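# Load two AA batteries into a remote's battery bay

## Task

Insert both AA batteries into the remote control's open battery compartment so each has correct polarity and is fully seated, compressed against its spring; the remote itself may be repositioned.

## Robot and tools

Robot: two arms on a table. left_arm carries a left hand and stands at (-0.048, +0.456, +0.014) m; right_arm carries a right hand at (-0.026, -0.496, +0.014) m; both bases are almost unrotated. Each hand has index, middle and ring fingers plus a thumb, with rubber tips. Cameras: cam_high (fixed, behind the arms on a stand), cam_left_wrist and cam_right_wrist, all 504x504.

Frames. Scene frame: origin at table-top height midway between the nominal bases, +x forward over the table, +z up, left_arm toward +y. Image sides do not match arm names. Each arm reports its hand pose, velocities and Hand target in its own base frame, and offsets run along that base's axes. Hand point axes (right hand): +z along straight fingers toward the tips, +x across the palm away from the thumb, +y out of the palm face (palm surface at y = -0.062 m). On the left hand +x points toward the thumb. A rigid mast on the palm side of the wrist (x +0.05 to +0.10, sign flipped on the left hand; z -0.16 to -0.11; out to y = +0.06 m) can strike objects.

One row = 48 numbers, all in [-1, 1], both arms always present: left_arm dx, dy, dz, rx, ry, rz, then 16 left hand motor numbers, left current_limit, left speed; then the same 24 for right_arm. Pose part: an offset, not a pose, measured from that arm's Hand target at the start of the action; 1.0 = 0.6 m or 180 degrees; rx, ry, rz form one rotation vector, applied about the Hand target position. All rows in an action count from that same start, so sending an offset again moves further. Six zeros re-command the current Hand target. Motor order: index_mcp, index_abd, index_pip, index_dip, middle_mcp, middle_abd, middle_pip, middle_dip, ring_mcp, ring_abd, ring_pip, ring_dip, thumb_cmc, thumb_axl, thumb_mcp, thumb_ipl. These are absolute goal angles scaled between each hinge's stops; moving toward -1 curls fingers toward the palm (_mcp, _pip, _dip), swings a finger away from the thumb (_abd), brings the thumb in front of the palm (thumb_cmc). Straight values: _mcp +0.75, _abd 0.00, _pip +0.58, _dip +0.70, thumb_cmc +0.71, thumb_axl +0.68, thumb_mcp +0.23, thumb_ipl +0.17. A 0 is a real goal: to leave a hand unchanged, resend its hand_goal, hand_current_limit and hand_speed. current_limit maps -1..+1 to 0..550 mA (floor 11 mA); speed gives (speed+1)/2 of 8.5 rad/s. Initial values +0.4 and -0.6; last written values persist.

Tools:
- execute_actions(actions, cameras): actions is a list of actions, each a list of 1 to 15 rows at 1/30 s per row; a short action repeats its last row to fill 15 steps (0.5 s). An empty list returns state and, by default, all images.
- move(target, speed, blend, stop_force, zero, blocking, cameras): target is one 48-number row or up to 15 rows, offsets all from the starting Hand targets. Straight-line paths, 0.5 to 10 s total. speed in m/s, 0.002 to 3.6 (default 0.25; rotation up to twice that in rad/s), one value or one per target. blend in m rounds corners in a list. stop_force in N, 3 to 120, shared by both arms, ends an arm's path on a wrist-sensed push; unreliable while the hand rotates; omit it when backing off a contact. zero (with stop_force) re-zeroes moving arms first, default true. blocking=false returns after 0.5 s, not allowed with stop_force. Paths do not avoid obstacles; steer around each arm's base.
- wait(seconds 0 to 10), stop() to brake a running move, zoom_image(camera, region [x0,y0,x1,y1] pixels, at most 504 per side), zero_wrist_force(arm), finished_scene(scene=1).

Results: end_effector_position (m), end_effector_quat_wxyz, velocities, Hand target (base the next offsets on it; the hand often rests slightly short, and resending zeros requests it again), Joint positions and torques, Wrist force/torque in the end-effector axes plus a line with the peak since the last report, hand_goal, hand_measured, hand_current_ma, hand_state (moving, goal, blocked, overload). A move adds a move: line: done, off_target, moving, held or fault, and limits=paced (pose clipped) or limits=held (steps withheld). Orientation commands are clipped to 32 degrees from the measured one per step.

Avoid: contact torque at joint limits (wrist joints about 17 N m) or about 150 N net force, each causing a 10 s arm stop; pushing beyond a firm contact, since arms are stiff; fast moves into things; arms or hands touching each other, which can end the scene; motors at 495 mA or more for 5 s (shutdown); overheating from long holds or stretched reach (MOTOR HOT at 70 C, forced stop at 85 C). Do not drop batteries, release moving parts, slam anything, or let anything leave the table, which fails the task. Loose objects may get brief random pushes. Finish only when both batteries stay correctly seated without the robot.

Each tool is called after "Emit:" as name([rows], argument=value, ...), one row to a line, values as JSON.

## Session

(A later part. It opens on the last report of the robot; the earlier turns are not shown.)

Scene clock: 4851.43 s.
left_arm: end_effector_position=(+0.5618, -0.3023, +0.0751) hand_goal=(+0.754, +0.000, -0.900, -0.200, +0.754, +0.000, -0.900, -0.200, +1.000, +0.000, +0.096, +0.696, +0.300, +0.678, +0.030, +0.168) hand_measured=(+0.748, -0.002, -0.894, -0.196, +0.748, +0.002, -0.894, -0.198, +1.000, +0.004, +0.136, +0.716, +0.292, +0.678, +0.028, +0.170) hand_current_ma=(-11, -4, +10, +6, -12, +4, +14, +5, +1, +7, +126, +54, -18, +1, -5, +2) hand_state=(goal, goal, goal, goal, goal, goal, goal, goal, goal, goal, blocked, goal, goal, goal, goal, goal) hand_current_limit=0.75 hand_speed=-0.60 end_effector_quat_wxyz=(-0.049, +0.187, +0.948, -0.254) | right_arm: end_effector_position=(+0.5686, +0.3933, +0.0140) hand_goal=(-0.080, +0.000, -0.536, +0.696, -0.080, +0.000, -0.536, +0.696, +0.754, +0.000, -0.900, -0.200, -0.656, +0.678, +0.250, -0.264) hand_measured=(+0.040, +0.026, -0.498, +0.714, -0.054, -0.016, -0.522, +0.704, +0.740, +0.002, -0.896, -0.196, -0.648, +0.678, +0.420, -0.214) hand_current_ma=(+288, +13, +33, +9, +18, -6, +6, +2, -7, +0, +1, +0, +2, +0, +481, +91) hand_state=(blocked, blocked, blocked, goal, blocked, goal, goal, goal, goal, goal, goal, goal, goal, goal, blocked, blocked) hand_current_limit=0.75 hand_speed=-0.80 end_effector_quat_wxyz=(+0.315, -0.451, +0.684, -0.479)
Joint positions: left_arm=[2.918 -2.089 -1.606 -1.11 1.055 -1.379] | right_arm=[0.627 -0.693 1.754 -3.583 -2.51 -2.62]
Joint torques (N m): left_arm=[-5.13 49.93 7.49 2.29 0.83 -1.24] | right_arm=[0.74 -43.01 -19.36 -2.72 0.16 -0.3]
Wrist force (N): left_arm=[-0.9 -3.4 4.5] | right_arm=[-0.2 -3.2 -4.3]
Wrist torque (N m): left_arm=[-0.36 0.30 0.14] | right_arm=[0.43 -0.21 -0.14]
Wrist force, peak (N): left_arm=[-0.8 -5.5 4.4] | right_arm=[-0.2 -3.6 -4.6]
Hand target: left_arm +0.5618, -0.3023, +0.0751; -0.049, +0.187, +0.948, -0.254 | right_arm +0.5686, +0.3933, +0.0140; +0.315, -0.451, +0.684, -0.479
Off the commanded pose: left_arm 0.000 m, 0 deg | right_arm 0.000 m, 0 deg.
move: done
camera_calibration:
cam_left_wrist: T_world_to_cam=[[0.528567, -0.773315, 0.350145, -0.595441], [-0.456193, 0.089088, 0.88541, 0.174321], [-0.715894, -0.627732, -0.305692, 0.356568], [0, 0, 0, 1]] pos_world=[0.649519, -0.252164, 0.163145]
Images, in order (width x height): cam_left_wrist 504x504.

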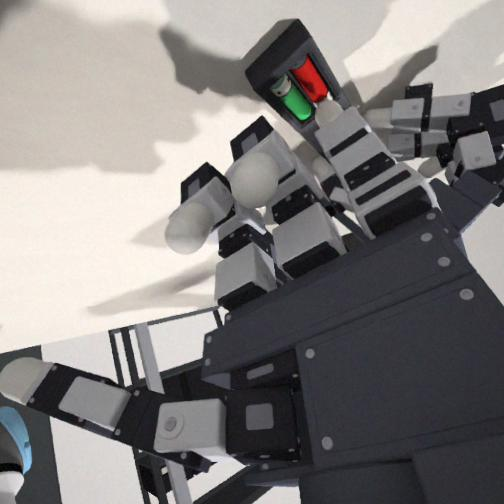

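Emit:
move([
  [0,0,0.015,0,0,0,0.754,0,-0.9,-0.2,0.754,0,-0.9,-0.2,1.0,0,0.095,0.696,0.3,0.678,0.03,0.168,0.75,-0.6,0,0,0,0,0,0,-0.08,0,-0.536,0.696,-0.08,0,-0.536,0.696,0.754,0,-0.9,-0.2,-0.657,0.678,0.25,-0.265,0.75,-0.8],
  [-0.0103,-0.025,0.027,0,0,0,0.754,0,-0.9,-0.2,0.754,0,-0.9,-0.2,1.0,0,0.095,0.696,0.3,0.678,0.03,0.168,0.75,-0.6,0,0,0,0,0,0,-0.08,0,-0.536,0.696,-0.08,0,-0.536,0.696,0.754,0,-0.9,-0.2,-0.657,0.678,0.25,-0.265,0.75,-0.8],
], speed=0.05, cameras=["cam_left_wrist"])

Emit:
zoom_image(camera="cam_left_wrist", region=[240, 15, 330, 105])

Scene clock: 4857.67 s.
left_arm: end_effector_position=(+0.5556, -0.3175, +0.0915) hand_goal=(+0.754, +0.000, -0.900, -0.200, +0.754, +0.000, -0.900, -0.200, +1.000, +0.000, +0.096, +0.696, +0.300, +0.678, +0.030, +0.168) hand_measured=(+0.748, -0.002, -0.894, -0.196, +0.748, +0.002, -0.894, -0.198, +0.994, +0.004, +0.098, +0.698, +0.292, +0.678, +0.028, +0.170) hand_current_ma=(-11, -4, +10, +6, -12, +4, +14, +5, -12, +5, +2, +4, -18, +1, -5, +2) hand_state=(goal, goal, goal, goal, goal, goal, goal, goal, goal, goal, goal, goal, goal, goal, goal, goal) hand_current_limit=0.75 hand_speed=-0.60 end_effector_quat_wxyz=(-0.049, +0.188, +0.948, -0.254) end_effector_velocity=(+0.002, +0.002, +0.000) end_effector_angular_velocity=(-0.001, -0.003, -0.002) | right_arm: end_effector_position=(+0.5686, +0.3933, +0.0140) hand_goal=(-0.080, +0.000, -0.536, +0.696, -0.080, +0.000, -0.536, +0.696, +0.754, +0.000, -0.900, -0.200, -0.656, +0.678, +0.250, -0.264) hand_measured=(+0.040, +0.026, -0.498, +0.714, -0.054, -0.016, -0.522, +0.704, +0.740, +0.002, -0.896, -0.196, -0.648, +0.678, +0.420, -0.214) hand_current_ma=(+288, +13, +33, +9, +18, -6, +6, +2, -7, +0, +1, +0, +2, +0, +481, +91) hand_state=(blocked, blocked, blocked, goal, blocked, goal, goal, goal, goal, goal, goal, goal, goal, goal, blocked, blocked) hand_current_limit=0.75 hand_speed=-0.80 end_effector_quat_wxyz=(+0.315, -0.451, +0.684, -0.479)
Joint positions: left_arm=[2.893 -2.072 -1.588 -1.13 1.053 -1.408] | right_arm=[0.627 -0.693 1.754 -3.583 -2.51 -2.62]
Joint velocities: left_arm=[0.003 0 0 0 0 0.006] | right_arm=[within noise]
Joint torques (N m): left_arm=[8.93 40.3 23.97 4.11 -2.34 1.08] | right_arm=[1.02 -42.97 -18.98 -2.63 0.1 -0.29]
Wrist force (N): left_arm=[-1.4 -1.3 5.2] | right_arm=[-0.1 -3.2 -4.4]
Wrist torque (N m): left_arm=[-0.50 0.36 0.04] | right_arm=[0.45 -0.23 -0.14]
Wrist force, peak (N): left_arm=[-1.0 -2.0 5.5] | right_arm=[-0.4 -3.4 -4.6]
Hand target: left_arm +0.5556, -0.3173, +0.0913; -0.049, +0.187, +0.948, -0.254 | right_arm +0.5686, +0.3933, +0.0140; +0.315, -0.451, +0.684, -0.479
Off the commanded pose: left_arm 0.000 m, 0 deg | right_arm 0.000 m, 0 deg.
move: done
camera_calibration:
cam_left_wrist: T_world_to_cam=[[0.528349, -0.773362, 0.350368, -0.609651], [-0.456405, 0.089265, 0.885283, 0.15854], [-0.71592, -0.627648, -0.305803, 0.347598], [0, 0, 0, 1]] pos_world=[0.643319, -0.267464, 0.179546]
Images, in order (width x height): cam_left_wrist 504x504.

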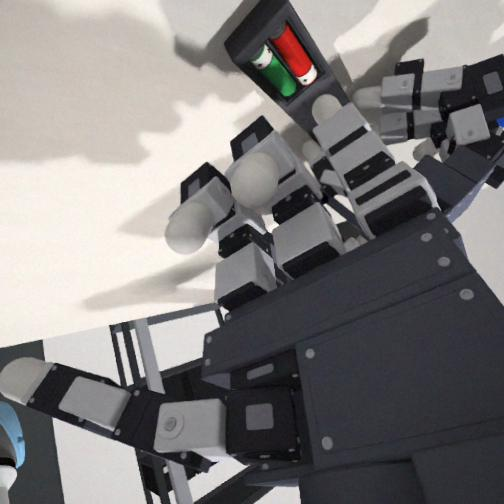

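Scaled by 5.600.

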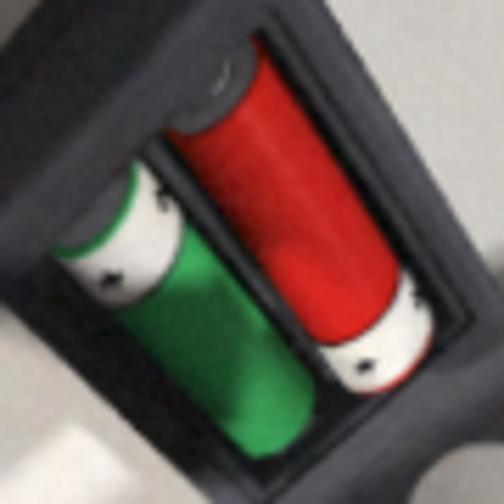

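Emit:
move(target=[0,0,-0.033,0,0,0,0.754,0,-0.9,-0.2,0.754,0,-0.9,-0.2,1.0,0,0.095,0.696,0.3,0.678,0.03,0.168,0.75,-0.6,0,0,0,0,0,0,-0.08,0,-0.536,0.696,-0.08,0,-0.536,0.696,0.754,0,-0.9,-0.2,-0.657,0.678,0.25,-0.265,0.75,-0.8], speed=0.008, stop_force=5)

Emit:
move(target=[0.0062,0.0155,0,0,0,0,0.754,0,-0.9,-0.2,0.754,0,-0.9,-0.2,1.0,0,0.095,0.696,0.3,0.678,0.03,0.168,0.75,-0.6,0,0,0,0,0,0,-0.08,0,-0.536,0.696,-0.08,0,-0.536,0.696,0.754,0,-0.9,-0.2,-0.657,0.678,0.25,-0.265,0.75,-0.8], speed=0.005, stop_force=10, cameras=["cam_left_wrist"])

Emit:
zoom_image(camera="cam_left_wrist", region=[250, 20, 340, 110])

Scene clock: 4877.37 s.
left_arm: end_effector_position=(+0.5556, -0.3173, +0.0737) hand_goal=(+0.754, +0.000, -0.900, -0.200, +0.754, +0.000, -0.900, -0.200, +1.000, +0.000, +0.096, +0.696, +0.300, +0.678, +0.030, +0.168) hand_measured=(+0.748, -0.002, -0.894, -0.196, +0.748, +0.002, -0.894, -0.198, +1.000, +0.006, +0.100, +0.698, +0.292, +0.678, +0.028, +0.170) hand_current_ma=(-11, -4, +10, +6, -12, +4, +14, +5, +0, +9, +7, +4, -18, +1, -5, +2) hand_state=(goal, goal, goal, goal, goal, goal, goal, goal, goal, goal, goal, goal, goal, goal, goal, goal) hand_current_limit=0.75 hand_speed=-0.60 end_effector_quat_wxyz=(-0.049, +0.187, +0.948, -0.254) | right_arm: end_effector_position=(+0.5686, +0.3933, +0.0140) hand_goal=(-0.080, +0.000, -0.536, +0.696, -0.080, +0.000, -0.536, +0.696, +0.754, +0.000, -0.900, -0.200, -0.656, +0.678, +0.250, -0.264) hand_measured=(+0.040, +0.026, -0.498, +0.714, -0.054, -0.016, -0.522, +0.704, +0.740, +0.002, -0.896, -0.196, -0.648, +0.678, +0.420, -0.214) hand_current_ma=(+288, +13, +33, +9, +18, -6, +6, +2, -7, +0, +1, +0, +2, +0, +481, +91) hand_state=(blocked, blocked, blocked, goal, blocked, goal, goal, goal, goal, goal, goal, goal, goal, goal, blocked, blocked) hand_current_limit=0.75 hand_speed=-0.80 end_effector_quat_wxyz=(+0.315, -0.451, +0.684, -0.479)
Joint positions: left_arm=[2.893 -2.094 -1.607 -1.09 1.053 -1.408] | right_arm=[0.627 -0.693 1.754 -3.583 -2.51 -2.62]
Joint torques (N m): left_arm=[6.3 48.98 34.3 0.19 0.04 -0.01] | right_arm=[0.52 -42.61 -17.64 -2.78 0.19 -0.43]
Wrist force (N): left_arm=[-0.8 -3.8 0.6] | right_arm=[-0.2 -3.2 -4.3]
Wrist torque (N m): left_arm=[-0.05 0.05 0.24] | right_arm=[0.44 -0.22 -0.14]
Wrist force, peak (N): left_arm=[-0.9 -5.3 -2.2] | right_arm=[-0.4 -3.5 -4.6]
Hand target: left_arm +0.5556, -0.3173, +0.0737; -0.049, +0.187, +0.948, -0.254 (not the last commanded pose) | right_arm +0.5686, +0.3933, +0.0140; +0.315, -0.451, +0.684, -0.479
Off the commanded pose: left_arm 0.002 m, 0 deg | right_arm 0.000 m, 0 deg.
move: contact (left_arm)

Scene clock: 4880.00 s.
left_arm: end_effector_position=(+0.5593, -0.3080, +0.0737) hand_goal=(+0.754, +0.000, -0.900, -0.200, +0.754, +0.000, -0.900, -0.200, +1.000, +0.000, +0.096, +0.696, +0.300, +0.678, +0.030, +0.168) hand_measured=(+0.748, -0.002, -0.894, -0.196, +0.748, +0.002, -0.894, -0.198, +1.000, +0.006, +0.150, +0.722, +0.292, +0.678, +0.028, +0.170) hand_current_ma=(-11, -4, +10, +6, -12, +4, +14, +5, +1, +10, +181, +76, -18, +1, -5, +2) hand_state=(goal, goal, goal, goal, goal, goal, goal, goal, goal, goal, blocked, blocked, goal, goal, goal, goal) hand_current_limit=0.75 hand_speed=-0.60 end_effector_quat_wxyz=(-0.049, +0.187, +0.948, -0.254) | right_arm: end_effector_position=(+0.5686, +0.3933, +0.0140) hand_goal=(-0.080, +0.000, -0.536, +0.696, -0.080, +0.000, -0.536, +0.696, +0.754, +0.000, -0.900, -0.200, -0.656, +0.678, +0.250, -0.264) hand_measured=(+0.040, +0.026, -0.498, +0.714, -0.054, -0.016, -0.522, +0.704, +0.740, +0.002, -0.896, -0.196, -0.648, +0.678, +0.420, -0.214) hand_current_ma=(+288, +13, +33, +9, +18, -6, +6, +2, -7, +0, +1, +0, +2, +0, +481, +91) hand_state=(blocked, blocked, blocked, goal, blocked, goal, goal, goal, goal, goal, goal, goal, goal, goal, blocked, blocked) hand_current_limit=0.75 hand_speed=-0.80 end_effector_quat_wxyz=(+0.315, -0.451, +0.684, -0.479)
Joint positions: left_arm=[2.909 -2.091 -1.608 -1.1 1.054 -1.39] | right_arm=[0.627 -0.693 1.754 -3.583 -2.51 -2.62]
Joint torques (N m): left_arm=[-0.94 47.25 5.36 1.89 0.81 -1.26] | right_arm=[1.32 -42.45 -19.47 -2.76 0.2 -0.32]
Wrist force (N): left_arm=[-0.7 -7.1 3.8] | right_arm=[-1.0 -3.3 -4.1]
Wrist torque (N m): left_arm=[-0.08 0.30 0.37] | right_arm=[0.39 -0.17 -0.14]
Wrist force, peak (N): left_arm=[-0.5 -7.1 4.1] | right_arm=[-0.5 -3.4 -4.7]
Hand target: left_arm +0.5593, -0.3080, +0.0737; -0.049, +0.187, +0.948, -0.254 | right_arm +0.5686, +0.3933, +0.0140; +0.315, -0.451, +0.684, -0.479
Off the commanded pose: left_arm 0.000 m, 0 deg | right_arm 0.000 m, 0 deg.
move: done
camera_calibration:
cam_left_wrist: T_world_to_cam=[[0.528543, -0.773311, 0.350191, -0.598045], [-0.456221, 0.0891286, 0.885392, 0.175093], [-0.715895, -0.627732, -0.305692, 0.350814], [0, 0, 0, 1]] pos_world=[0.647119, -0.257864, 0.161645]
Images, in order (width x height): cam_left_wrist 504x504.

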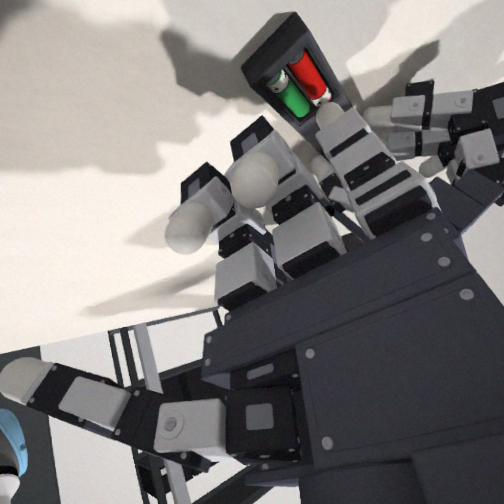

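Scaled by 5.600.

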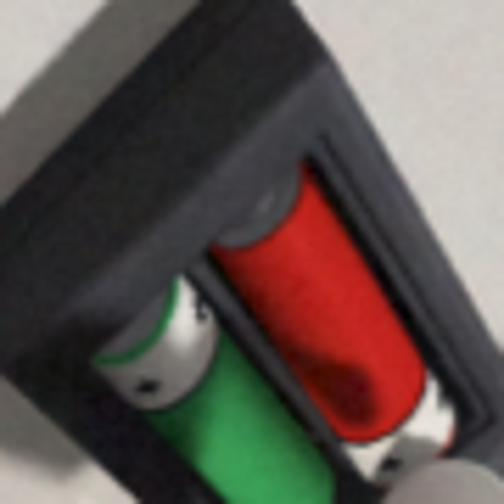

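Emit:
move(target=[0.0031,0.0077,-0.0017,0,0,0,0.754,0,-0.9,-0.2,0.754,0,-0.9,-0.2,1.0,0,0.095,0.696,0.3,0.678,0.03,0.168,0.75,-0.6,0,0,0,0,0,0,-0.08,0,-0.536,0.696,-0.08,0,-0.536,0.696,0.754,0,-0.9,-0.2,-0.657,0.678,0.25,-0.265,0.75,-0.8], speed=0.005, stop_force=8, cameras=["cam_left_wrist"])

Emit:
zoom_image(camera="cam_left_wrist", region=[250, 20, 340, 110])

Scene clock: 4885.03 s.
left_arm: end_effector_position=(+0.5612, -0.3034, +0.0726) hand_goal=(+0.754, +0.000, -0.900, -0.200, +0.754, +0.000, -0.900, -0.200, +1.000, +0.000, +0.096, +0.696, +0.300, +0.678, +0.030, +0.168) hand_measured=(+0.748, -0.002, -0.894, -0.196, +0.748, +0.002, -0.894, -0.198, +1.000, +0.012, +0.152, +0.724, +0.292, +0.678, +0.028, +0.170) hand_current_ma=(-11, -4, +10, +6, -12, +4, +14, +5, +1, +22, +187, +79, -18, +1, -5, +2) hand_state=(goal, goal, goal, goal, goal, goal, goal, goal, goal, goal, blocked, blocked, goal, goal, goal, goal) hand_current_limit=0.75 hand_speed=-0.60 end_effector_quat_wxyz=(-0.049, +0.187, +0.948, -0.254) | right_arm: end_effector_position=(+0.5686, +0.3933, +0.0140) hand_goal=(-0.080, +0.000, -0.536, +0.696, -0.080, +0.000, -0.536, +0.696, +0.754, +0.000, -0.900, -0.200, -0.656, +0.678, +0.250, -0.264) hand_measured=(+0.040, +0.026, -0.498, +0.714, -0.054, -0.016, -0.522, +0.704, +0.740, +0.002, -0.896, -0.196, -0.648, +0.678, +0.420, -0.214) hand_current_ma=(+288, +13, +33, +9, +18, -6, +6, +2, -7, +0, +1, +0, +2, +0, +481, +91) hand_state=(blocked, blocked, blocked, goal, blocked, goal, goal, goal, goal, goal, goal, goal, goal, goal, blocked, blocked) hand_current_limit=0.75 hand_speed=-0.80 end_effector_quat_wxyz=(+0.315, -0.451, +0.684, -0.479)
Joint positions: left_arm=[2.916 -2.092 -1.609 -1.103 1.055 -1.382] | right_arm=[0.627 -0.693 1.754 -3.583 -2.51 -2.62]
Joint torques (N m): left_arm=[-0.98 29.19 6.45 0.97 0.89 -1.26] | right_arm=[0.9 -41.32 -18.84 -2.66 0.12 -0.33]
Wrist force (N): left_arm=[-0.4 -7.1 3.1] | right_arm=[-1.8 -2.7 -4.5]
Wrist torque (N m): left_arm=[-0.02 0.28 0.39] | right_arm=[0.45 -0.13 -0.08]
Wrist force, peak (N): left_arm=[-0.6 -7.2 4.2] | right_arm=[-1.8 -2.9 -4.9]
Hand target: left_arm +0.5612, -0.3034, +0.0726; -0.049, +0.187, +0.948, -0.254 | right_arm +0.5686, +0.3933, +0.0140; +0.315, -0.451, +0.684, -0.479
Off the commanded pose: left_arm 0.000 m, 0 deg | right_arm 0.000 m, 0 deg.
move: done
camera_calibration:
cam_left_wrist: T_world_to_cam=[[0.528543, -0.773311, 0.350191, -0.595089], [-0.456221, 0.0891286, 0.885392, 0.176389], [-0.715895, -0.627732, -0.305692, 0.354684], [0, 0, 0, 1]] pos_world=[0.648919, -0.253264, 0.160645]
Images, in order (width x height): cam_left_wrist 504x504.

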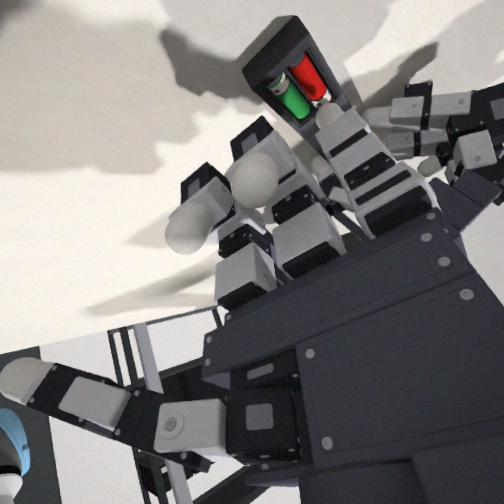

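Scaled by 5.600.

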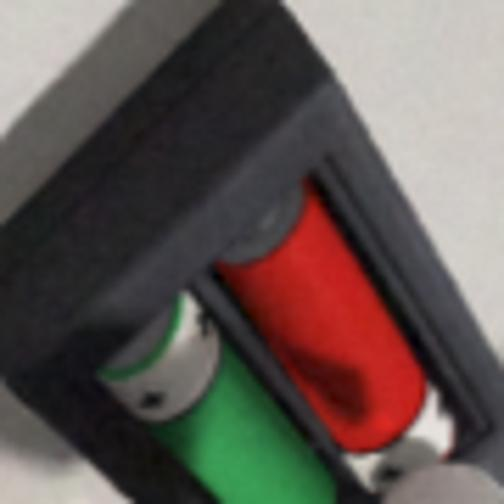

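Emit:
move([
  [-0.0031,-0.0077,0.0017,0,0,0,0.754,0,-0.9,-0.2,0.754,0,-0.9,-0.2,1.0,0,0.095,0.696,0.3,0.678,0.03,0.168,0.75,-0.6,0,0,0,0,0,0,-0.08,0,-0.536,0.696,-0.08,0,-0.536,0.696,0.754,0,-0.9,-0.2,-0.657,0.678,0.25,-0.265,0.75,-0.8],
  [-0.0062,-0.0155,0.0303,0,0,0,0.754,0,-0.9,-0.2,0.754,0,-0.9,-0.2,1.0,0,0.095,0.696,0.3,0.678,0.03,0.168,0.75,-0.6,0,0,0,0,0,0,-0.08,0,-0.536,0.696,-0.08,0,-0.536,0.696,0.754,0,-0.9,-0.2,-0.657,0.678,0.25,-0.265,0.75,-0.8],
], speed=0.03, cameras=["cam_left_wrist"])

Emit:
zoom_image(camera="cam_left_wrist", region=[240, 15, 330, 105])

Scene clock: 4896.30 s.
left_arm: end_effector_position=(+0.5575, -0.3128, +0.0911) hand_goal=(+0.754, +0.000, -0.900, -0.200, +0.754, +0.000, -0.900, -0.200, +1.000, +0.000, +0.096, +0.696, +0.300, +0.678, +0.030, +0.168) hand_measured=(+0.748, -0.002, -0.894, -0.196, +0.748, +0.002, -0.894, -0.198, +0.996, +0.004, +0.098, +0.698, +0.292, +0.678, +0.028, +0.170) hand_current_ma=(-11, -4, +10, +6, -12, +4, +14, +5, -10, +5, +3, +4, -18, +1, -5, +2) hand_state=(goal, goal, goal, goal, goal, goal, goal, goal, goal, goal, goal, goal, goal, goal, goal, goal) hand_current_limit=0.75 hand_speed=-0.60 end_effector_quat_wxyz=(-0.049, +0.187, +0.948, -0.254) | right_arm: end_effector_position=(+0.5686, +0.3933, +0.0140) hand_goal=(-0.080, +0.000, -0.536, +0.696, -0.080, +0.000, -0.536, +0.696, +0.754, +0.000, -0.900, -0.200, -0.656, +0.678, +0.250, -0.264) hand_measured=(+0.040, +0.026, -0.498, +0.714, -0.054, -0.016, -0.522, +0.704, +0.740, +0.002, -0.896, -0.196, -0.648, +0.678, +0.420, -0.214) hand_current_ma=(+288, +13, +33, +9, +18, -6, +6, +2, -7, +0, +1, +0, +2, +0, +481, +91) hand_state=(blocked, blocked, blocked, goal, blocked, goal, goal, goal, goal, goal, goal, goal, goal, goal, blocked, blocked) hand_current_limit=0.75 hand_speed=-0.80 end_effector_quat_wxyz=(+0.315, -0.451, +0.684, -0.479)
Joint positions: left_arm=[2.901 -2.071 -1.59 -1.134 1.053 -1.399] | right_arm=[0.627 -0.693 1.754 -3.583 -2.51 -2.62]
Joint torques (N m): left_arm=[-2.78 32.92 20.89 4.09 -3.33 0.24] | right_arm=[1.08 -42.01 -17.32 -2.85 0.03 -0.38]
Wrist force (N): left_arm=[-1.3 -1.3 5.3] | right_arm=[-1.7 -2.6 -4.6]
Wrist torque (N m): left_arm=[-0.52 0.34 0.06] | right_arm=[0.47 -0.14 -0.06]
Wrist force, peak (N): left_arm=[-0.4 -7.4 3.3] | right_arm=[-2.0 -3.0 -4.8]
Hand target: left_arm +0.5575, -0.3127, +0.0908; -0.049, +0.187, +0.948, -0.254 | right_arm +0.5686, +0.3933, +0.0140; +0.315, -0.451, +0.684, -0.479
Off the commanded pose: left_arm 0.000 m, 0 deg | right_arm 0.000 m, 0 deg.
move: done
camera_calibration:
cam_left_wrist: T_world_to_cam=[[0.528385, -0.773369, 0.3503, -0.606815], [-0.456364, 0.0892049, 0.88531, 0.159286], [-0.71592, -0.627649, -0.305803, 0.351847], [0, 0, 0, 1]] pos_world=[0.645219, -0.262664, 0.179145]
Images, in order (width x height): cam_left_wrist 504x504.

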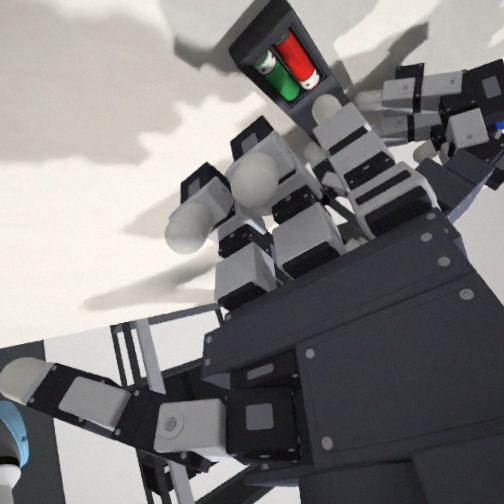

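Scaled by 5.600.

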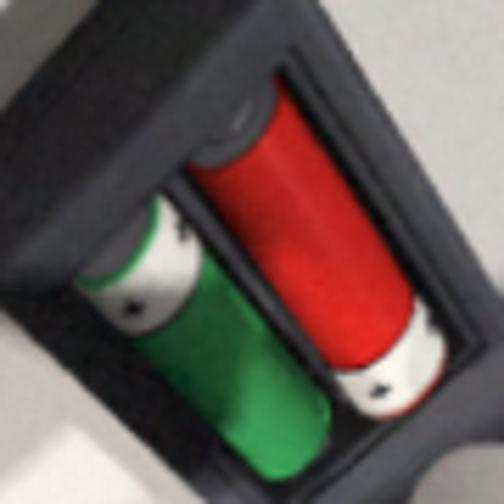

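Emit:
move([
  [0.0058,0.0142,0,0,0,0,0.754,0,-0.9,-0.2,0.754,0,-0.9,-0.2,1.0,0,0.095,0.696,0.3,0.678,0.03,0.168,0.75,-0.6,0,0,0,0,0,0,-0.08,0,-0.536,0.696,-0.08,0,-0.536,0.696,0.754,0,-0.9,-0.2,-0.657,0.678,0.25,-0.265,0.75,-0.8],
  [0.0058,0.0142,-0.022,0,0,0,0.754,0,-0.9,-0.2,0.754,0,-0.9,-0.2,1.0,0,0.095,0.696,0.3,0.678,0.03,0.168,0.75,-0.6,0,0,0,0,0,0,-0.08,0,-0.536,0.696,-0.08,0,-0.536,0.696,0.754,0,-0.9,-0.2,-0.657,0.678,0.25,-0.265,0.75,-0.8],
], speed=0.03, cameras=["cam_left_wrist"])

Emit:
zoom_image(camera="cam_left_wrist", region=[270, 40, 350, 120])

Scene clock: 4904.40 s.
left_arm: end_effector_position=(+0.5609, -0.3042, +0.0774) hand_goal=(+0.754, +0.000, -0.900, -0.200, +0.754, +0.000, -0.900, -0.200, +1.000, +0.000, +0.096, +0.696, +0.300, +0.678, +0.030, +0.168) hand_measured=(+0.748, -0.002, -0.894, -0.196, +0.748, +0.002, -0.894, -0.198, +0.994, +0.004, +0.098, +0.698, +0.292, +0.678, +0.028, +0.170) hand_current_ma=(-11, -4, +10, +6, -12, +4, +14, +5, -11, +5, +3, +4, -18, +1, -5, +2) hand_state=(goal, goal, goal, goal, goal, goal, goal, goal, goal, goal, goal, goal, goal, goal, goal, goal) hand_current_limit=0.75 hand_speed=-0.60 end_effector_quat_wxyz=(-0.049, +0.187, +0.948, -0.254) | right_arm: end_effector_position=(+0.5686, +0.3933, +0.0140) hand_goal=(-0.080, +0.000, -0.536, +0.696, -0.080, +0.000, -0.536, +0.696, +0.754, +0.000, -0.900, -0.200, -0.656, +0.678, +0.250, -0.264) hand_measured=(+0.040, +0.026, -0.498, +0.714, -0.054, -0.016, -0.522, +0.704, +0.740, +0.002, -0.896, -0.196, -0.648, +0.678, +0.420, -0.214) hand_current_ma=(+288, +13, +33, +9, +18, -6, +6, +2, -7, +0, +1, +0, +2, +0, +481, +91) hand_state=(blocked, blocked, blocked, goal, blocked, goal, goal, goal, goal, goal, goal, goal, goal, goal, blocked, blocked) hand_current_limit=0.75 hand_speed=-0.80 end_effector_quat_wxyz=(+0.315, -0.451, +0.684, -0.479)
Joint positions: left_arm=[2.915 -2.086 -1.604 -1.113 1.055 -1.383] | right_arm=[0.627 -0.693 1.754 -3.583 -2.51 -2.62]
Joint torques (N m): left_arm=[-10.27 49.16 26.66 0.55 -0.91 -1.14] | right_arm=[0.57 -41.7 -18.8 -2.53 0.2 -0.43]
Wrist force (N): left_arm=[-1.1 -1.3 5.1] | right_arm=[-2.0 -2.8 -4.6]
Wrist torque (N m): left_arm=[-0.50 0.32 0.00] | right_arm=[0.44 -0.10 -0.10]
Wrist force, peak (N): left_arm=[-1.1 -1.2 5.7] | right_arm=[-2.3 -2.9 -4.9]
Hand target: left_arm +0.5609, -0.3042, +0.0776; -0.049, +0.187, +0.948, -0.254 | right_arm +0.5686, +0.3933, +0.0140; +0.315, -0.451, +0.684, -0.479
Off the commanded pose: left_arm 0.000 m, 0 deg | right_arm 0.000 m, 0 deg.
move: done
camera_calibration:
cam_left_wrist: T_world_to_cam=[[0.528541, -0.773381, 0.350036, -0.597186], [-0.456044, 0.0891078, 0.885485, 0.172027], [-0.716009, -0.627647, -0.305598, 0.355483], [0, 0, 0, 1]] pos_world=[0.648619, -0.254064, 0.165345]
Images, in order (width x height): cam_left_wrist 504x504.

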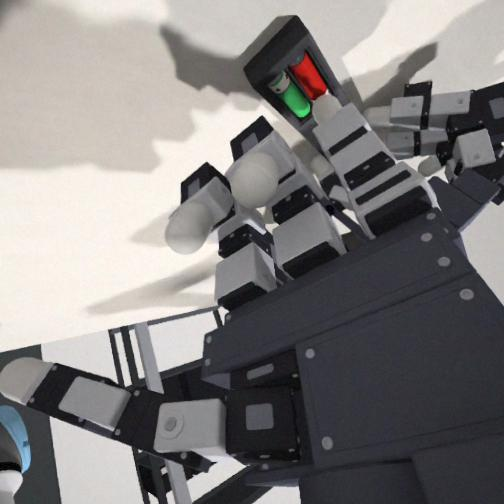

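Scaled by 6.300.

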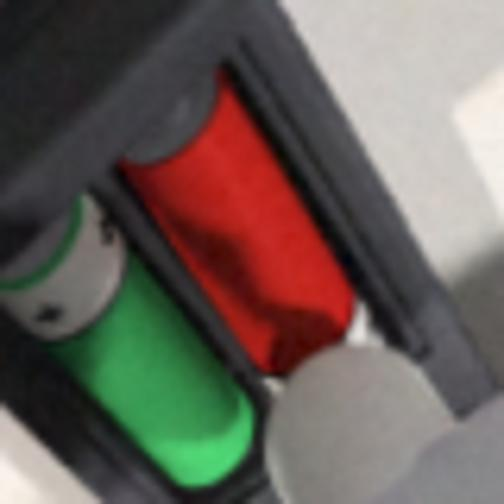

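Emit:
move(target=[0,0,-0.02,0,0,0,0.754,0,-0.9,-0.2,0.754,0,-0.9,-0.2,1.0,0,0.095,0.696,0.3,0.678,0.03,0.168,0.75,-0.6,0,0,0,0,0,0,-0.08,0,-0.536,0.696,-0.08,0,-0.536,0.696,0.754,0,-0.9,-0.2,-0.657,0.678,0.25,-0.265,0.75,-0.8], speed=0.006, stop_force=16)

Emit:
move(target=[0.0031,0.0077,-0.0010,0,0,0,0.754,0,-0.9,-0.2,0.754,0,-0.9,-0.2,1.0,0,0.095,0.696,0.3,0.678,0.03,0.168,0.75,-0.6,0,0,0,0,0,0,-0.08,0,-0.536,0.696,-0.08,0,-0.536,0.696,0.754,0,-0.9,-0.2,-0.657,0.678,0.25,-0.265,0.75,-0.8], speed=0.006, stop_force=14, cameras=["cam_left_wrist"])

Emit:
zoom_image(camera="cam_left_wrist", region=[250, 20, 340, 110])

Scene clock: 4910.40 s.
left_arm: end_effector_position=(+0.5610, -0.3042, +0.0750) hand_goal=(+0.754, +0.000, -0.900, -0.200, +0.754, +0.000, -0.900, -0.200, +1.000, +0.000, +0.096, +0.696, +0.300, +0.678, +0.030, +0.168) hand_measured=(+0.748, -0.002, -0.894, -0.196, +0.748, +0.002, -0.894, -0.198, +1.000, +0.020, +0.092, +0.694, +0.292, +0.678, +0.028, +0.170) hand_current_ma=(-11, -4, +10, +6, -12, +4, +14, +5, +1, +44, -6, -3, -18, +1, -5, +2) hand_state=(goal, goal, goal, goal, goal, goal, goal, goal, goal, goal, goal, goal, goal, goal, goal, goal) hand_current_limit=0.75 hand_speed=-0.60 end_effector_quat_wxyz=(-0.049, +0.187, +0.948, -0.254) | right_arm: end_effector_position=(+0.5686, +0.3933, +0.0140) hand_goal=(-0.080, +0.000, -0.536, +0.696, -0.080, +0.000, -0.536, +0.696, +0.754, +0.000, -0.900, -0.200, -0.656, +0.678, +0.250, -0.264) hand_measured=(+0.040, +0.026, -0.498, +0.714, -0.054, -0.016, -0.522, +0.704, +0.740, +0.002, -0.896, -0.196, -0.648, +0.678, +0.420, -0.214) hand_current_ma=(+288, +13, +33, +9, +18, -6, +6, +2, -7, +0, +1, +0, +2, +0, +481, +91) hand_state=(blocked, blocked, blocked, goal, blocked, goal, goal, goal, goal, goal, goal, goal, goal, goal, blocked, blocked) hand_current_limit=0.75 hand_speed=-0.80 end_effector_quat_wxyz=(+0.315, -0.451, +0.684, -0.479)
Joint positions: left_arm=[2.915 -2.089 -1.606 -1.107 1.055 -1.383] | right_arm=[0.627 -0.693 1.754 -3.583 -2.51 -2.62]
Joint torques (N m): left_arm=[-8.46 41.91 30.8 -0.69 0.2 -0.1] | right_arm=[0.44 -41.73 -18.11 -2.61 0.43 -0.43]
Wrist force (N): left_arm=[-0.1 -6.5 -8.8] | right_arm=[-1.8 -3.0 -4.5]
Wrist torque (N m): left_arm=[0.76 -0.49 0.37] | right_arm=[0.41 -0.14 -0.08]
Wrist force, peak (N): left_arm=[-0.2 -7.4 -11.6] | right_arm=[-1.9 -2.8 -5.0]
Hand target: left_arm +0.5610, -0.3042, +0.0750; -0.049, +0.187, +0.948, -0.254 (not the last commanded pose) | right_arm +0.5686, +0.3933, +0.0140; +0.315, -0.451, +0.684, -0.479
Off the commanded pose: left_arm 0.009 m, 0 deg | right_arm 0.000 m, 0 deg.
move: contact (left_arm)

Scene clock: 4911.87 s.
left_arm: end_effector_position=(+0.5629, -0.2995, +0.0744) hand_goal=(+0.754, +0.000, -0.900, -0.200, +0.754, +0.000, -0.900, -0.200, +1.000, +0.000, +0.096, +0.696, +0.300, +0.678, +0.030, +0.168) hand_measured=(+0.748, -0.002, -0.894, -0.196, +0.748, +0.002, -0.894, -0.198, +1.000, +0.020, +0.124, +0.708, +0.292, +0.678, +0.028, +0.170) hand_current_ma=(-11, -4, +10, +6, -12, +4, +14, +5, +1, +43, +79, +31, -18, +1, -5, +2) hand_state=(goal, goal, goal, goal, goal, goal, goal, goal, goal, goal, blocked, goal, goal, goal, goal, goal) hand_current_limit=0.75 hand_speed=-0.60 end_effector_quat_wxyz=(-0.049, +0.187, +0.948, -0.254) | right_arm: end_effector_position=(+0.5686, +0.3933, +0.0140) hand_goal=(-0.080, +0.000, -0.536, +0.696, -0.080, +0.000, -0.536, +0.696, +0.754, +0.000, -0.900, -0.200, -0.656, +0.678, +0.250, -0.264) hand_measured=(+0.040, +0.026, -0.498, +0.714, -0.054, -0.016, -0.522, +0.704, +0.740, +0.002, -0.896, -0.196, -0.648, +0.678, +0.420, -0.214) hand_current_ma=(+288, +13, +33, +9, +18, -6, +6, +2, -7, +0, +1, +0, +2, +0, +481, +91) hand_state=(blocked, blocked, blocked, goal, blocked, goal, goal, goal, goal, goal, goal, goal, goal, goal, blocked, blocked) hand_current_limit=0.75 hand_speed=-0.80 end_effector_quat_wxyz=(+0.315, -0.451, +0.684, -0.479)
Joint positions: left_arm=[2.923 -2.089 -1.607 -1.111 1.055 -1.374] | right_arm=[0.627 -0.693 1.754 -3.583 -2.51 -2.62]
Joint torques (N m): left_arm=[-4.33 46.64 6.08 1.71 0.62 -1.26] | right_arm=[0.58 -42.28 -17.56 -2.61 0.02 -0.46]
Wrist force (N): left_arm=[-0.7 -5.8 -0.3] | right_arm=[-1.9 -2.7 -4.5]
Wrist torque (N m): left_arm=[0.16 -0.01 0.30] | right_arm=[0.46 -0.12 -0.09]
Wrist force, peak (N): left_arm=[-0.2 -6.6 -9.0] | right_arm=[-2.1 -3.2 -4.8]
Hand target: left_arm +0.5629, -0.2996, +0.0744; -0.049, +0.187, +0.948, -0.254 | right_arm +0.5686, +0.3933, +0.0140; +0.315, -0.451, +0.684, -0.479
Off the commanded pose: left_arm 0.000 m, 0 deg | right_arm 0.000 m, 0 deg.
move: done
camera_calibration:
cam_left_wrist: T_world_to_cam=[[0.528428, -0.773305, 0.350377, -0.593634], [-0.456495, 0.0891577, 0.885248, 0.175442], [-0.715805, -0.627735, -0.305896, 0.358811], [0, 0, 0, 1]] pos_world=[0.65062, -0.249464, 0.162446]
Images, in order (width x height): cam_left_wrist 504x504.

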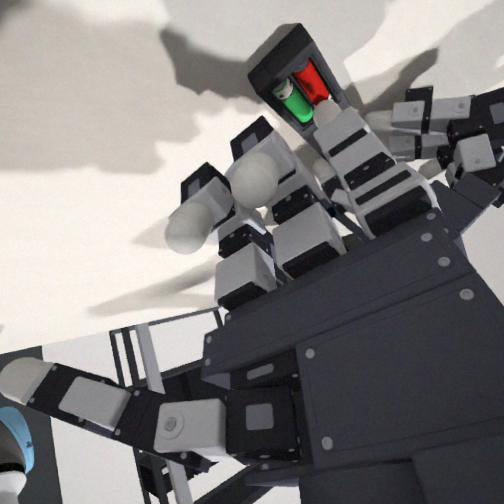

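Scaled by 5.600.

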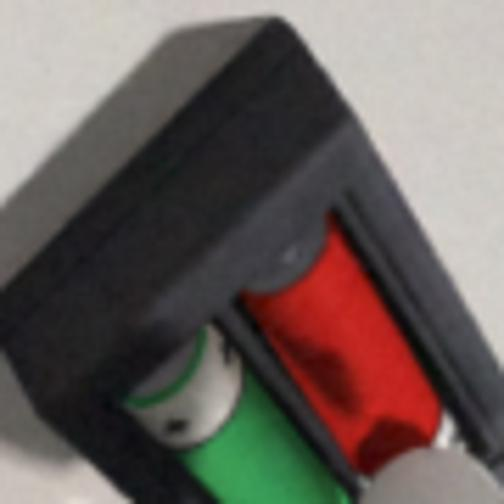

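Emit:
move([
  [0,0,0.02,0,0,0,0.754,0,-0.9,-0.2,0.754,0,-0.9,-0.2,1.0,0,0.095,0.696,0.3,0.678,0.03,0.168,0.75,-0.6,0,0,0,0,0,0,-0.08,0,-0.536,0.696,-0.08,0,-0.536,0.696,0.754,0,-0.9,-0.2,-0.657,0.678,0.25,-0.265,0.75,-0.8],
  [-0.0107,-0.0263,0.02,0,0,0,0.754,0,-0.9,-0.2,0.754,0,-0.9,-0.2,1.0,0,0.095,0.696,0.3,0.678,0.03,0.168,0.75,-0.6,0,0,0,0,0,0,-0.08,0,-0.536,0.696,-0.08,0,-0.536,0.696,0.754,0,-0.9,-0.2,-0.657,0.678,0.25,-0.265,0.75,-0.8],
  [-0.0107,-0.0263,0.0005,0,0,0,0.754,0,-0.9,-0.2,0.754,0,-0.9,-0.2,1.0,0,0.095,0.696,0.3,0.678,0.03,0.168,0.75,-0.6,0,0,0,0,0,0,-0.08,0,-0.536,0.696,-0.08,0,-0.536,0.696,0.754,0,-0.9,-0.2,-0.657,0.678,0.25,-0.265,0.75,-0.8],
], speed=[0.04,0.04,0.015])

Emit:
move(target=[0.0062,0.0155,-0.001,0,0,0,0.754,0,-0.9,-0.2,0.754,0,-0.9,-0.2,1.0,0,0.095,0.696,0.3,0.678,0.03,0.168,0.75,-0.6,0,0,0,0,0,0,-0.08,0,-0.536,0.696,-0.08,0,-0.536,0.696,0.754,0,-0.9,-0.2,-0.657,0.678,0.25,-0.265,0.75,-0.8], speed=0.008, stop_force=14, cameras=["cam_left_wrist"])

Emit:
zoom_image(camera="cam_left_wrist", region=[250, 20, 340, 110])

Scene clock: 4935.70 s.
left_arm: end_effector_position=(+0.5564, -0.3154, +0.0746) hand_goal=(+0.754, +0.000, -0.900, -0.200, +0.754, +0.000, -0.900, -0.200, +1.000, +0.000, +0.096, +0.696, +0.300, +0.678, +0.030, +0.168) hand_measured=(+0.748, -0.002, -0.894, -0.196, +0.748, +0.002, -0.894, -0.198, +1.000, +0.004, +0.104, +0.698, +0.292, +0.678, +0.028, +0.170) hand_current_ma=(-11, -4, +10, +6, -12, +4, +14, +5, +0, +5, +18, +4, -18, +1, -5, +2) hand_state=(goal, goal, goal, goal, goal, goal, goal, goal, goal, goal, goal, goal, goal, goal, goal, goal) hand_current_limit=0.75 hand_speed=-0.60 end_effector_quat_wxyz=(-0.049, +0.187, +0.948, -0.254) | right_arm: end_effector_position=(+0.5686, +0.3933, +0.0140) hand_goal=(-0.080, +0.000, -0.536, +0.696, -0.080, +0.000, -0.536, +0.696, +0.754, +0.000, -0.900, -0.200, -0.656, +0.678, +0.250, -0.264) hand_measured=(+0.040, +0.026, -0.498, +0.714, -0.054, -0.016, -0.522, +0.704, +0.740, +0.002, -0.896, -0.196, -0.648, +0.678, +0.420, -0.214) hand_current_ma=(+288, +13, +33, +9, +18, -6, +6, +2, -7, +0, +1, +0, +2, +0, +481, +91) hand_state=(blocked, blocked, blocked, goal, blocked, goal, goal, goal, goal, goal, goal, goal, goal, goal, blocked, blocked) hand_current_limit=0.75 hand_speed=-0.80 end_effector_quat_wxyz=(+0.315, -0.451, +0.684, -0.479)
Joint positions: left_arm=[2.896 -2.092 -1.606 -1.094 1.053 -1.404] | right_arm=[0.627 -0.693 1.754 -3.583 -2.51 -2.62]
Joint torques (N m): left_arm=[10.73 44.13 14.01 0.15 0.63 0.76] | right_arm=[1.89 -41.64 -18.5 -2.59 0.33 -0.56]
Wrist force (N): left_arm=[-0.9 -3.4 3.2] | right_arm=[-1.5 -3.1 -4.4]
Wrist torque (N m): left_arm=[-0.27 0.22 0.20] | right_arm=[0.39 -0.18 -0.05]
Wrist force, peak (N): left_arm=[-0.7 -6.1 -0.2] | right_arm=[-2.0 -3.2 -4.8]
Hand target: left_arm +0.5565, -0.3154, +0.0747; -0.049, +0.187, +0.948, -0.254 | right_arm +0.5686, +0.3933, +0.0140; +0.315, -0.451, +0.684, -0.479
Off the commanded pose: left_arm 0.000 m, 0 deg | right_arm 0.000 m, 0 deg.
move: done

Scene clock: 4937.57 s.
left_arm: end_effector_position=(+0.5602, -0.3060, +0.0741) hand_goal=(+0.754, +0.000, -0.900, -0.200, +0.754, +0.000, -0.900, -0.200, +1.000, +0.000, +0.096, +0.696, +0.300, +0.678, +0.030, +0.168) hand_measured=(+0.748, -0.002, -0.894, -0.196, +0.748, +0.002, -0.894, -0.198, +1.000, +0.004, +0.148, +0.722, +0.292, +0.678, +0.028, +0.170) hand_current_ma=(-11, -4, +10, +6, -12, +4, +14, +5, +1, +8, +176, +75, -18, +1, -5, +2) hand_state=(goal, goal, goal, goal, goal, goal, goal, goal, goal, goal, blocked, blocked, goal, goal, goal, goal) hand_current_limit=0.75 hand_speed=-0.60 end_effector_quat_wxyz=(-0.049, +0.187, +0.948, -0.254) | right_arm: end_effector_position=(+0.5686, +0.3933, +0.0140) hand_goal=(-0.080, +0.000, -0.536, +0.696, -0.080, +0.000, -0.536, +0.696, +0.754, +0.000, -0.900, -0.200, -0.656, +0.678, +0.250, -0.264) hand_measured=(+0.040, +0.026, -0.498, +0.714, -0.054, -0.016, -0.522, +0.704, +0.740, +0.002, -0.896, -0.196, -0.648, +0.678, +0.420, -0.214) hand_current_ma=(+288, +13, +33, +9, +18, -6, +6, +2, -7, +0, +1, +0, +2, +0, +481, +91) hand_state=(blocked, blocked, blocked, goal, blocked, goal, goal, goal, goal, goal, goal, goal, goal, goal, blocked, blocked) hand_current_limit=0.75 hand_speed=-0.80 end_effector_quat_wxyz=(+0.315, -0.451, +0.684, -0.479)
Joint positions: left_arm=[2.912 -2.09 -1.608 -1.103 1.054 -1.387] | right_arm=[0.627 -0.693 1.754 -3.583 -2.51 -2.62]
Joint torques (N m): left_arm=[-6.73 46.74 6.56 2.51 0.54 -1.18] | right_arm=[0.65 -41.54 -17.26 -2.56 0.35 -0.45]
Wrist force (N): left_arm=[-0.8 -6.9 3.1] | right_arm=[-1.8 -2.8 -4.3]
Wrist torque (N m): left_arm=[-0.01 0.25 0.36] | right_arm=[0.42 -0.13 -0.08]
Wrist force, peak (N): left_arm=[-1.0 -6.9 3.7] | right_arm=[-1.6 -3.1 -4.8]
Hand target: left_arm +0.5602, -0.3061, +0.0741; -0.049, +0.187, +0.948, -0.254 | right_arm +0.5686, +0.3933, +0.0140; +0.315, -0.451, +0.684, -0.479
Off the commanded pose: left_arm 0.000 m, 0 deg | right_arm 0.000 m, 0 deg.
move: done
camera_calibration:
cam_left_wrist: T_world_to_cam=[[0.528464, -0.773311, 0.350309, -0.597065], [-0.456454, 0.0890976, 0.885275, 0.174999], [-0.715804, -0.627736, -0.305896, 0.352768], [0, 0, 0, 1]] pos_world=[0.64792, -0.255864, 0.162145]
Images, in order (width x height): cam_left_wrist 504x504.

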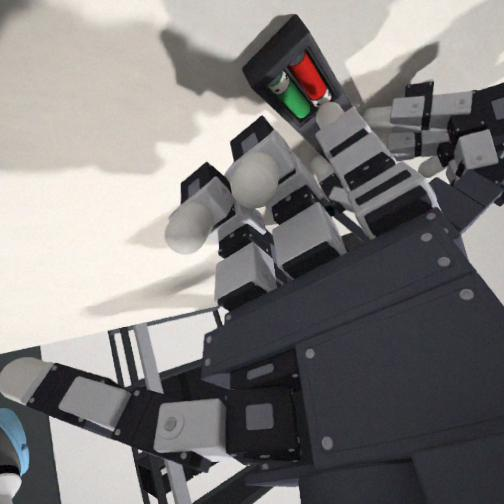

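Scaled by 5.600.

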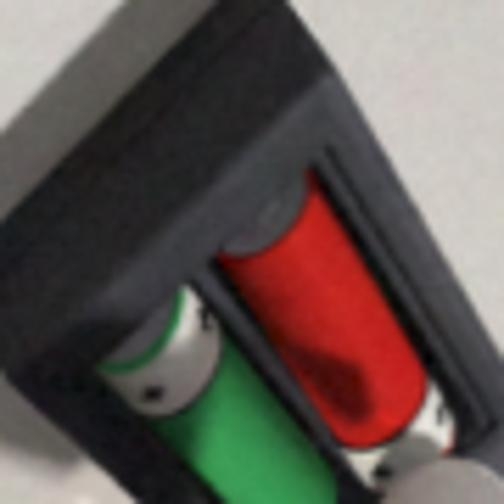

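Emit:
move(target=[0.0037,0.0093,0,0,0,0,0.754,0,-0.9,-0.2,0.754,0,-0.9,-0.2,1.0,0,0.095,0.696,0.3,0.678,0.03,0.168,0.75,-0.6,0,0,0,0,0,0,-0.08,0,-0.536,0.696,-0.08,0,-0.536,0.696,0.754,0,-0.9,-0.2,-0.657,0.678,0.25,-0.265,0.75,-0.8], speed=0.008, stop_force=10, cameras=["cam_left_wrist","cam_high"])

Emit:
zoom_image(camera="cam_left_wrist", region=[250, 20, 340, 110])

Scene clock: 4942.77 s.
left_arm: end_effector_position=(+0.5624, -0.3004, +0.0741) hand_goal=(+0.754, +0.000, -0.900, -0.200, +0.754, +0.000, -0.900, -0.200, +1.000, +0.000, +0.096, +0.696, +0.300, +0.678, +0.030, +0.168) hand_measured=(+0.748, -0.002, -0.894, -0.196, +0.748, +0.002, -0.894, -0.198, +1.000, +0.006, +0.150, +0.722, +0.292, +0.678, +0.028, +0.170) hand_current_ma=(-11, -4, +10, +6, -12, +4, +14, +5, +1, +11, +176, +76, -18, +1, -5, +2) hand_state=(goal, goal, goal, goal, goal, goal, goal, goal, goal, goal, blocked, blocked, goal, goal, goal, goal) hand_current_limit=0.75 hand_speed=-0.60 end_effector_quat_wxyz=(-0.049, +0.187, +0.948, -0.254) | right_arm: end_effector_position=(+0.5686, +0.3933, +0.0140) hand_goal=(-0.080, +0.000, -0.536, +0.696, -0.080, +0.000, -0.536, +0.696, +0.754, +0.000, -0.900, -0.200, -0.656, +0.678, +0.250, -0.264) hand_measured=(+0.040, +0.026, -0.498, +0.714, -0.054, -0.016, -0.522, +0.704, +0.740, +0.002, -0.896, -0.196, -0.648, +0.678, +0.420, -0.214) hand_current_ma=(+288, +13, +33, +9, +18, -6, +6, +2, -7, +0, +1, +0, +2, +0, +481, +91) hand_state=(blocked, blocked, blocked, goal, blocked, goal, goal, goal, goal, goal, goal, goal, goal, goal, blocked, blocked) hand_current_limit=0.75 hand_speed=-0.80 end_effector_quat_wxyz=(+0.315, -0.451, +0.684, -0.479)
Joint positions: left_arm=[2.921 -2.089 -1.608 -1.109 1.055 -1.376] | right_arm=[0.627 -0.693 1.754 -3.583 -2.51 -2.62]
Joint torques (N m): left_arm=[-8.38 49.68 7.3 3.01 0.85 -1.13] | right_arm=[1.17 -40.99 -17.56 -2.61 0.38 -0.72]
Wrist force (N): left_arm=[-0.8 -4.0 3.8] | right_arm=[-2.0 -2.9 -4.3]
Wrist torque (N m): left_arm=[-0.20 0.27 0.20] | right_arm=[0.42 -0.11 -0.09]
Wrist force, peak (N): left_arm=[-0.8 -7.2 3.4] | right_arm=[-2.1 -2.8 -4.9]
Hand target: left_arm +0.5624, -0.3005, +0.0741; -0.049, +0.187, +0.948, -0.254 | right_arm +0.5686, +0.3933, +0.0140; +0.315, -0.451, +0.684, -0.479
Off the commanded pose: left_arm 0.000 m, 0 deg | right_arm 0.000 m, 0 deg.
move: done
camera_calibration:
cam_left_wrist: T_world_to_cam=[[0.528464, -0.773311, 0.350309, -0.593897], [-0.456454, 0.0890976, 0.885275, 0.175504], [-0.715804, -0.627736, -0.305896, 0.357858], [0, 0, 0, 1]] pos_world=[0.65012, -0.250264, 0.162145]
Images, in order (width x height): cam_high 504x504, cam_left_wrist 504x504.

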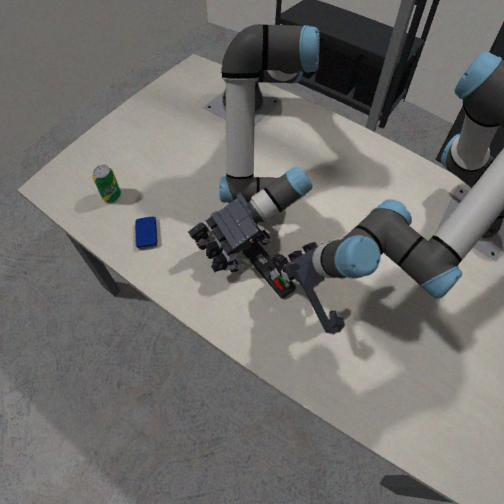

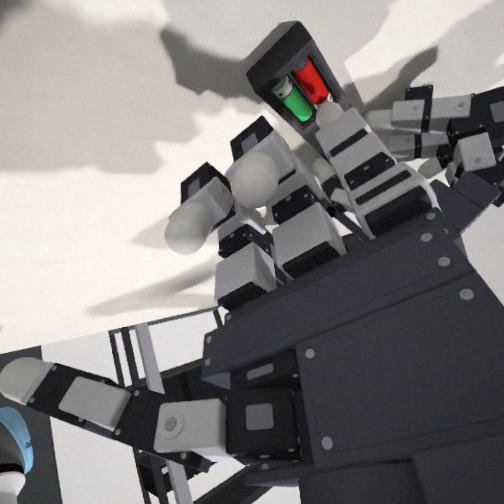

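Scaled by 5.600.

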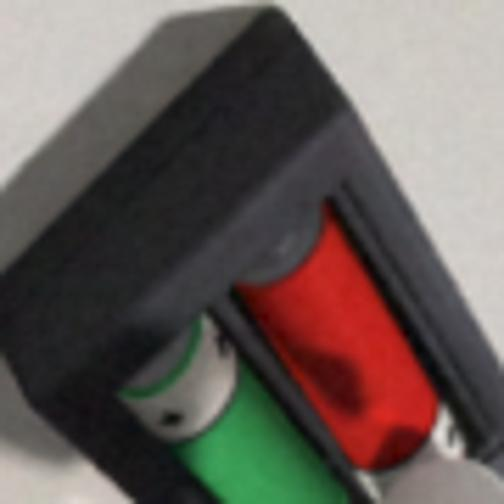

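Emit:
move([
  [0,0,0.02,0,0,0,0.754,0,-0.9,-0.2,0.754,0,-0.9,-0.2,1.0,0,0.095,0.696,0.3,0.678,0.03,0.168,0.75,-0.6,0,0,0,0,0,0,-0.08,0,-0.536,0.696,-0.08,0,-0.536,0.696,0.754,0,-0.9,-0.2,-0.657,0.678,0.25,-0.265,0.75,-0.8],
  [-0.0099,-0.0249,0.02,0,0,0,0.754,0,-0.9,-0.2,0.754,0,-0.9,-0.2,1.0,0,0.095,0.696,0.3,0.678,0.03,0.168,0.75,-0.6,0,0,0,0,0,0,-0.08,0,-0.536,0.696,-0.08,0,-0.536,0.696,0.754,0,-0.9,-0.2,-0.657,0.678,0.25,-0.265,0.75,-0.8],
  [-0.0099,-0.0249,-0.001,0,0,0,0.754,0,-0.9,-0.2,0.754,0,-0.9,-0.2,1.0,0,0.095,0.696,0.3,0.678,0.03,0.168,0.75,-0.6,0,0,0,0,0,0,-0.08,0,-0.536,0.696,-0.08,0,-0.536,0.696,0.754,0,-0.9,-0.2,-0.657,0.678,0.25,-0.265,0.75,-0.8],
], speed=[0.04,0.04,0.015])

Emit:
move(target=[0.0068,0.0170,-0.007,0,0,0,0.754,0,-0.9,-0.2,0.754,0,-0.9,-0.2,1.0,0,0.095,0.696,0.3,0.678,0.03,0.168,0.75,-0.6,0,0,0,0,0,0,-0.08,0,-0.536,0.696,-0.08,0,-0.536,0.696,0.754,0,-0.9,-0.2,-0.657,0.678,0.25,-0.265,0.75,-0.8], speed=0.008, stop_force=18, cameras=["cam_left_wrist"])

Emit:
zoom_image(camera="cam_left_wrist", region=[250, 20, 340, 110])

Scene clock: 4957.30 s.
left_arm: end_effector_position=(+0.5565, -0.3154, +0.0734) hand_goal=(+0.754, +0.000, -0.900, -0.200, +0.754, +0.000, -0.900, -0.200, +1.000, +0.000, +0.096, +0.696, +0.300, +0.678, +0.030, +0.168) hand_measured=(+0.748, -0.002, -0.894, -0.196, +0.748, +0.002, -0.894, -0.198, +1.000, +0.004, +0.110, +0.702, +0.292, +0.678, +0.028, +0.170) hand_current_ma=(-11, -4, +10, +6, -12, +4, +14, +5, +0, +6, +37, +11, -18, +1, -5, +2) hand_state=(goal, goal, goal, goal, goal, goal, goal, goal, goal, goal, goal, goal, goal, goal, goal, goal) hand_current_limit=0.75 hand_speed=-0.60 end_effector_quat_wxyz=(-0.049, +0.187, +0.948, -0.254) | right_arm: end_effector_position=(+0.5686, +0.3933, +0.0140) hand_goal=(-0.080, +0.000, -0.536, +0.696, -0.080, +0.000, -0.536, +0.696, +0.754, +0.000, -0.900, -0.200, -0.656, +0.678, +0.250, -0.264) hand_measured=(+0.040, +0.026, -0.498, +0.714, -0.054, -0.016, -0.522, +0.704, +0.740, +0.002, -0.896, -0.196, -0.648, +0.678, +0.420, -0.214) hand_current_ma=(+288, +13, +33, +9, +18, -6, +6, +2, -7, +0, +1, +0, +2, +0, +481, +91) hand_state=(blocked, blocked, blocked, goal, blocked, goal, goal, goal, goal, goal, goal, goal, goal, goal, blocked, blocked) hand_current_limit=0.75 hand_speed=-0.80 end_effector_quat_wxyz=(+0.315, -0.451, +0.684, -0.479)
Joint positions: left_arm=[2.896 -2.093 -1.607 -1.092 1.053 -1.404] | right_arm=[0.627 -0.693 1.754 -3.583 -2.51 -2.62]
Joint torques (N m): left_arm=[9.62 42.09 12.77 0.48 0.67 1.02] | right_arm=[1.38 -40.79 -17.74 -2.83 0.48 -0.57]
Wrist force (N): left_arm=[-0.6 -4.8 1.7] | right_arm=[-1.6 -2.9 -4.6]
Wrist torque (N m): left_arm=[-0.12 0.12 0.30] | right_arm=[0.43 -0.16 -0.06]
Wrist force, peak (N): left_arm=[-0.9 -4.4 4.3] | right_arm=[-2.0 -3.1 -4.9]
Hand target: left_arm +0.5565, -0.3154, +0.0735; -0.049, +0.187, +0.948, -0.254 | right_arm +0.5686, +0.3933, +0.0140; +0.315, -0.451, +0.684, -0.479
Off the commanded pose: left_arm 0.000 m, 0 deg | right_arm 0.000 m, 0 deg.
move: done

Scene clock: 4959.40 s.
left_arm: end_effector_position=(+0.5606, -0.3052, +0.0693) hand_goal=(+0.754, +0.000, -0.900, -0.200, +0.754, +0.000, -0.900, -0.200, +1.000, +0.000, +0.096, +0.696, +0.300, +0.678, +0.030, +0.168) hand_measured=(+0.748, -0.002, -0.894, -0.196, +0.748, +0.002, -0.894, -0.198, +1.000, +0.010, +0.160, +0.724, +0.292, +0.678, +0.028, +0.170) hand_current_ma=(-11, -4, +10, +6, -12, +4, +14, +5, +1, +19, +222, +85, -18, +1, -5, +2) hand_state=(goal, goal, goal, goal, goal, goal, goal, goal, goal, goal, blocked, blocked, goal, goal, goal, goal) hand_current_limit=0.75 hand_speed=-0.60 end_effector_quat_wxyz=(-0.049, +0.187, +0.948, -0.254) | right_arm: end_effector_position=(+0.5686, +0.3933, +0.0140) hand_goal=(-0.080, +0.000, -0.536, +0.696, -0.080, +0.000, -0.536, +0.696, +0.754, +0.000, -0.900, -0.200, -0.656, +0.678, +0.250, -0.264) hand_measured=(+0.040, +0.026, -0.498, +0.714, -0.054, -0.016, -0.522, +0.704, +0.740, +0.002, -0.896, -0.196, -0.648, +0.678, +0.420, -0.214) hand_current_ma=(+288, +13, +33, +9, +18, -6, +6, +2, -7, +0, +1, +0, +2, +0, +481, +91) hand_state=(blocked, blocked, blocked, goal, blocked, goal, goal, goal, goal, goal, goal, goal, goal, goal, blocked, blocked) hand_current_limit=0.75 hand_speed=-0.80 end_effector_quat_wxyz=(+0.315, -0.451, +0.684, -0.479)
Joint positions: left_arm=[2.913 -2.096 -1.612 -1.093 1.054 -1.385] | right_arm=[0.627 -0.693 1.754 -3.583 -2.51 -2.62]
Joint torques (N m): left_arm=[-5.67 27.68 6.93 0.03 2.39 -1.25] | right_arm=[0.45 -40.8 -16.25 -2.74 0.47 -0.85]
Wrist force (N): left_arm=[-0.3 -9.2 0.4] | right_arm=[-1.8 -2.7 -4.4]
Wrist torque (N m): left_arm=[0.29 0.09 0.52] | right_arm=[0.44 -0.13 -0.09]
Wrist force, peak (N): left_arm=[-0.4 -9.3 0.7] | right_arm=[-2.0 -3.0 -4.9]
Hand target: left_arm +0.5605, -0.3052, +0.0693; -0.049, +0.187, +0.948, -0.254 | right_arm +0.5686, +0.3933, +0.0140; +0.315, -0.451, +0.684, -0.479
Off the commanded pose: left_arm 0.000 m, 0 deg | right_arm 0.000 m, 0 deg.
move: done
camera_calibration:
cam_left_wrist: T_world_to_cam=[[0.528464, -0.773311, 0.350309, -0.594924], [-0.456454, 0.0890976, 0.885275, 0.179314], [-0.715804, -0.627736, -0.305896, 0.352017], [0, 0, 0, 1]] pos_world=[0.64822, -0.255064, 0.157345]
Images, in order (width x height): cam_left_wrist 504x504.

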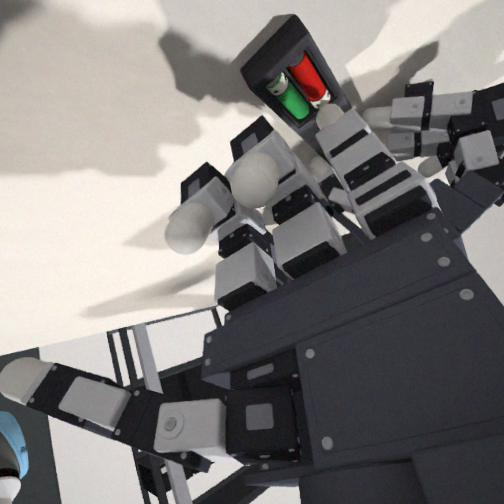

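Scaled by 5.600.

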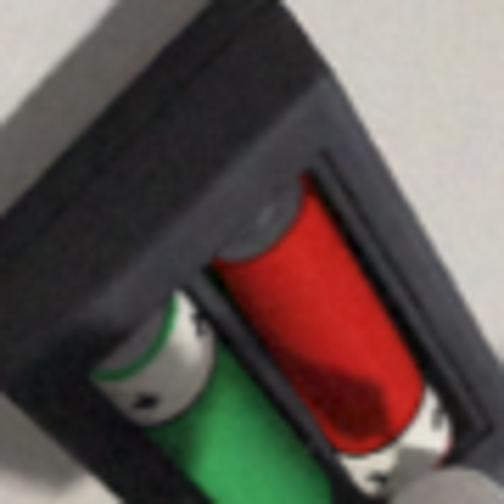

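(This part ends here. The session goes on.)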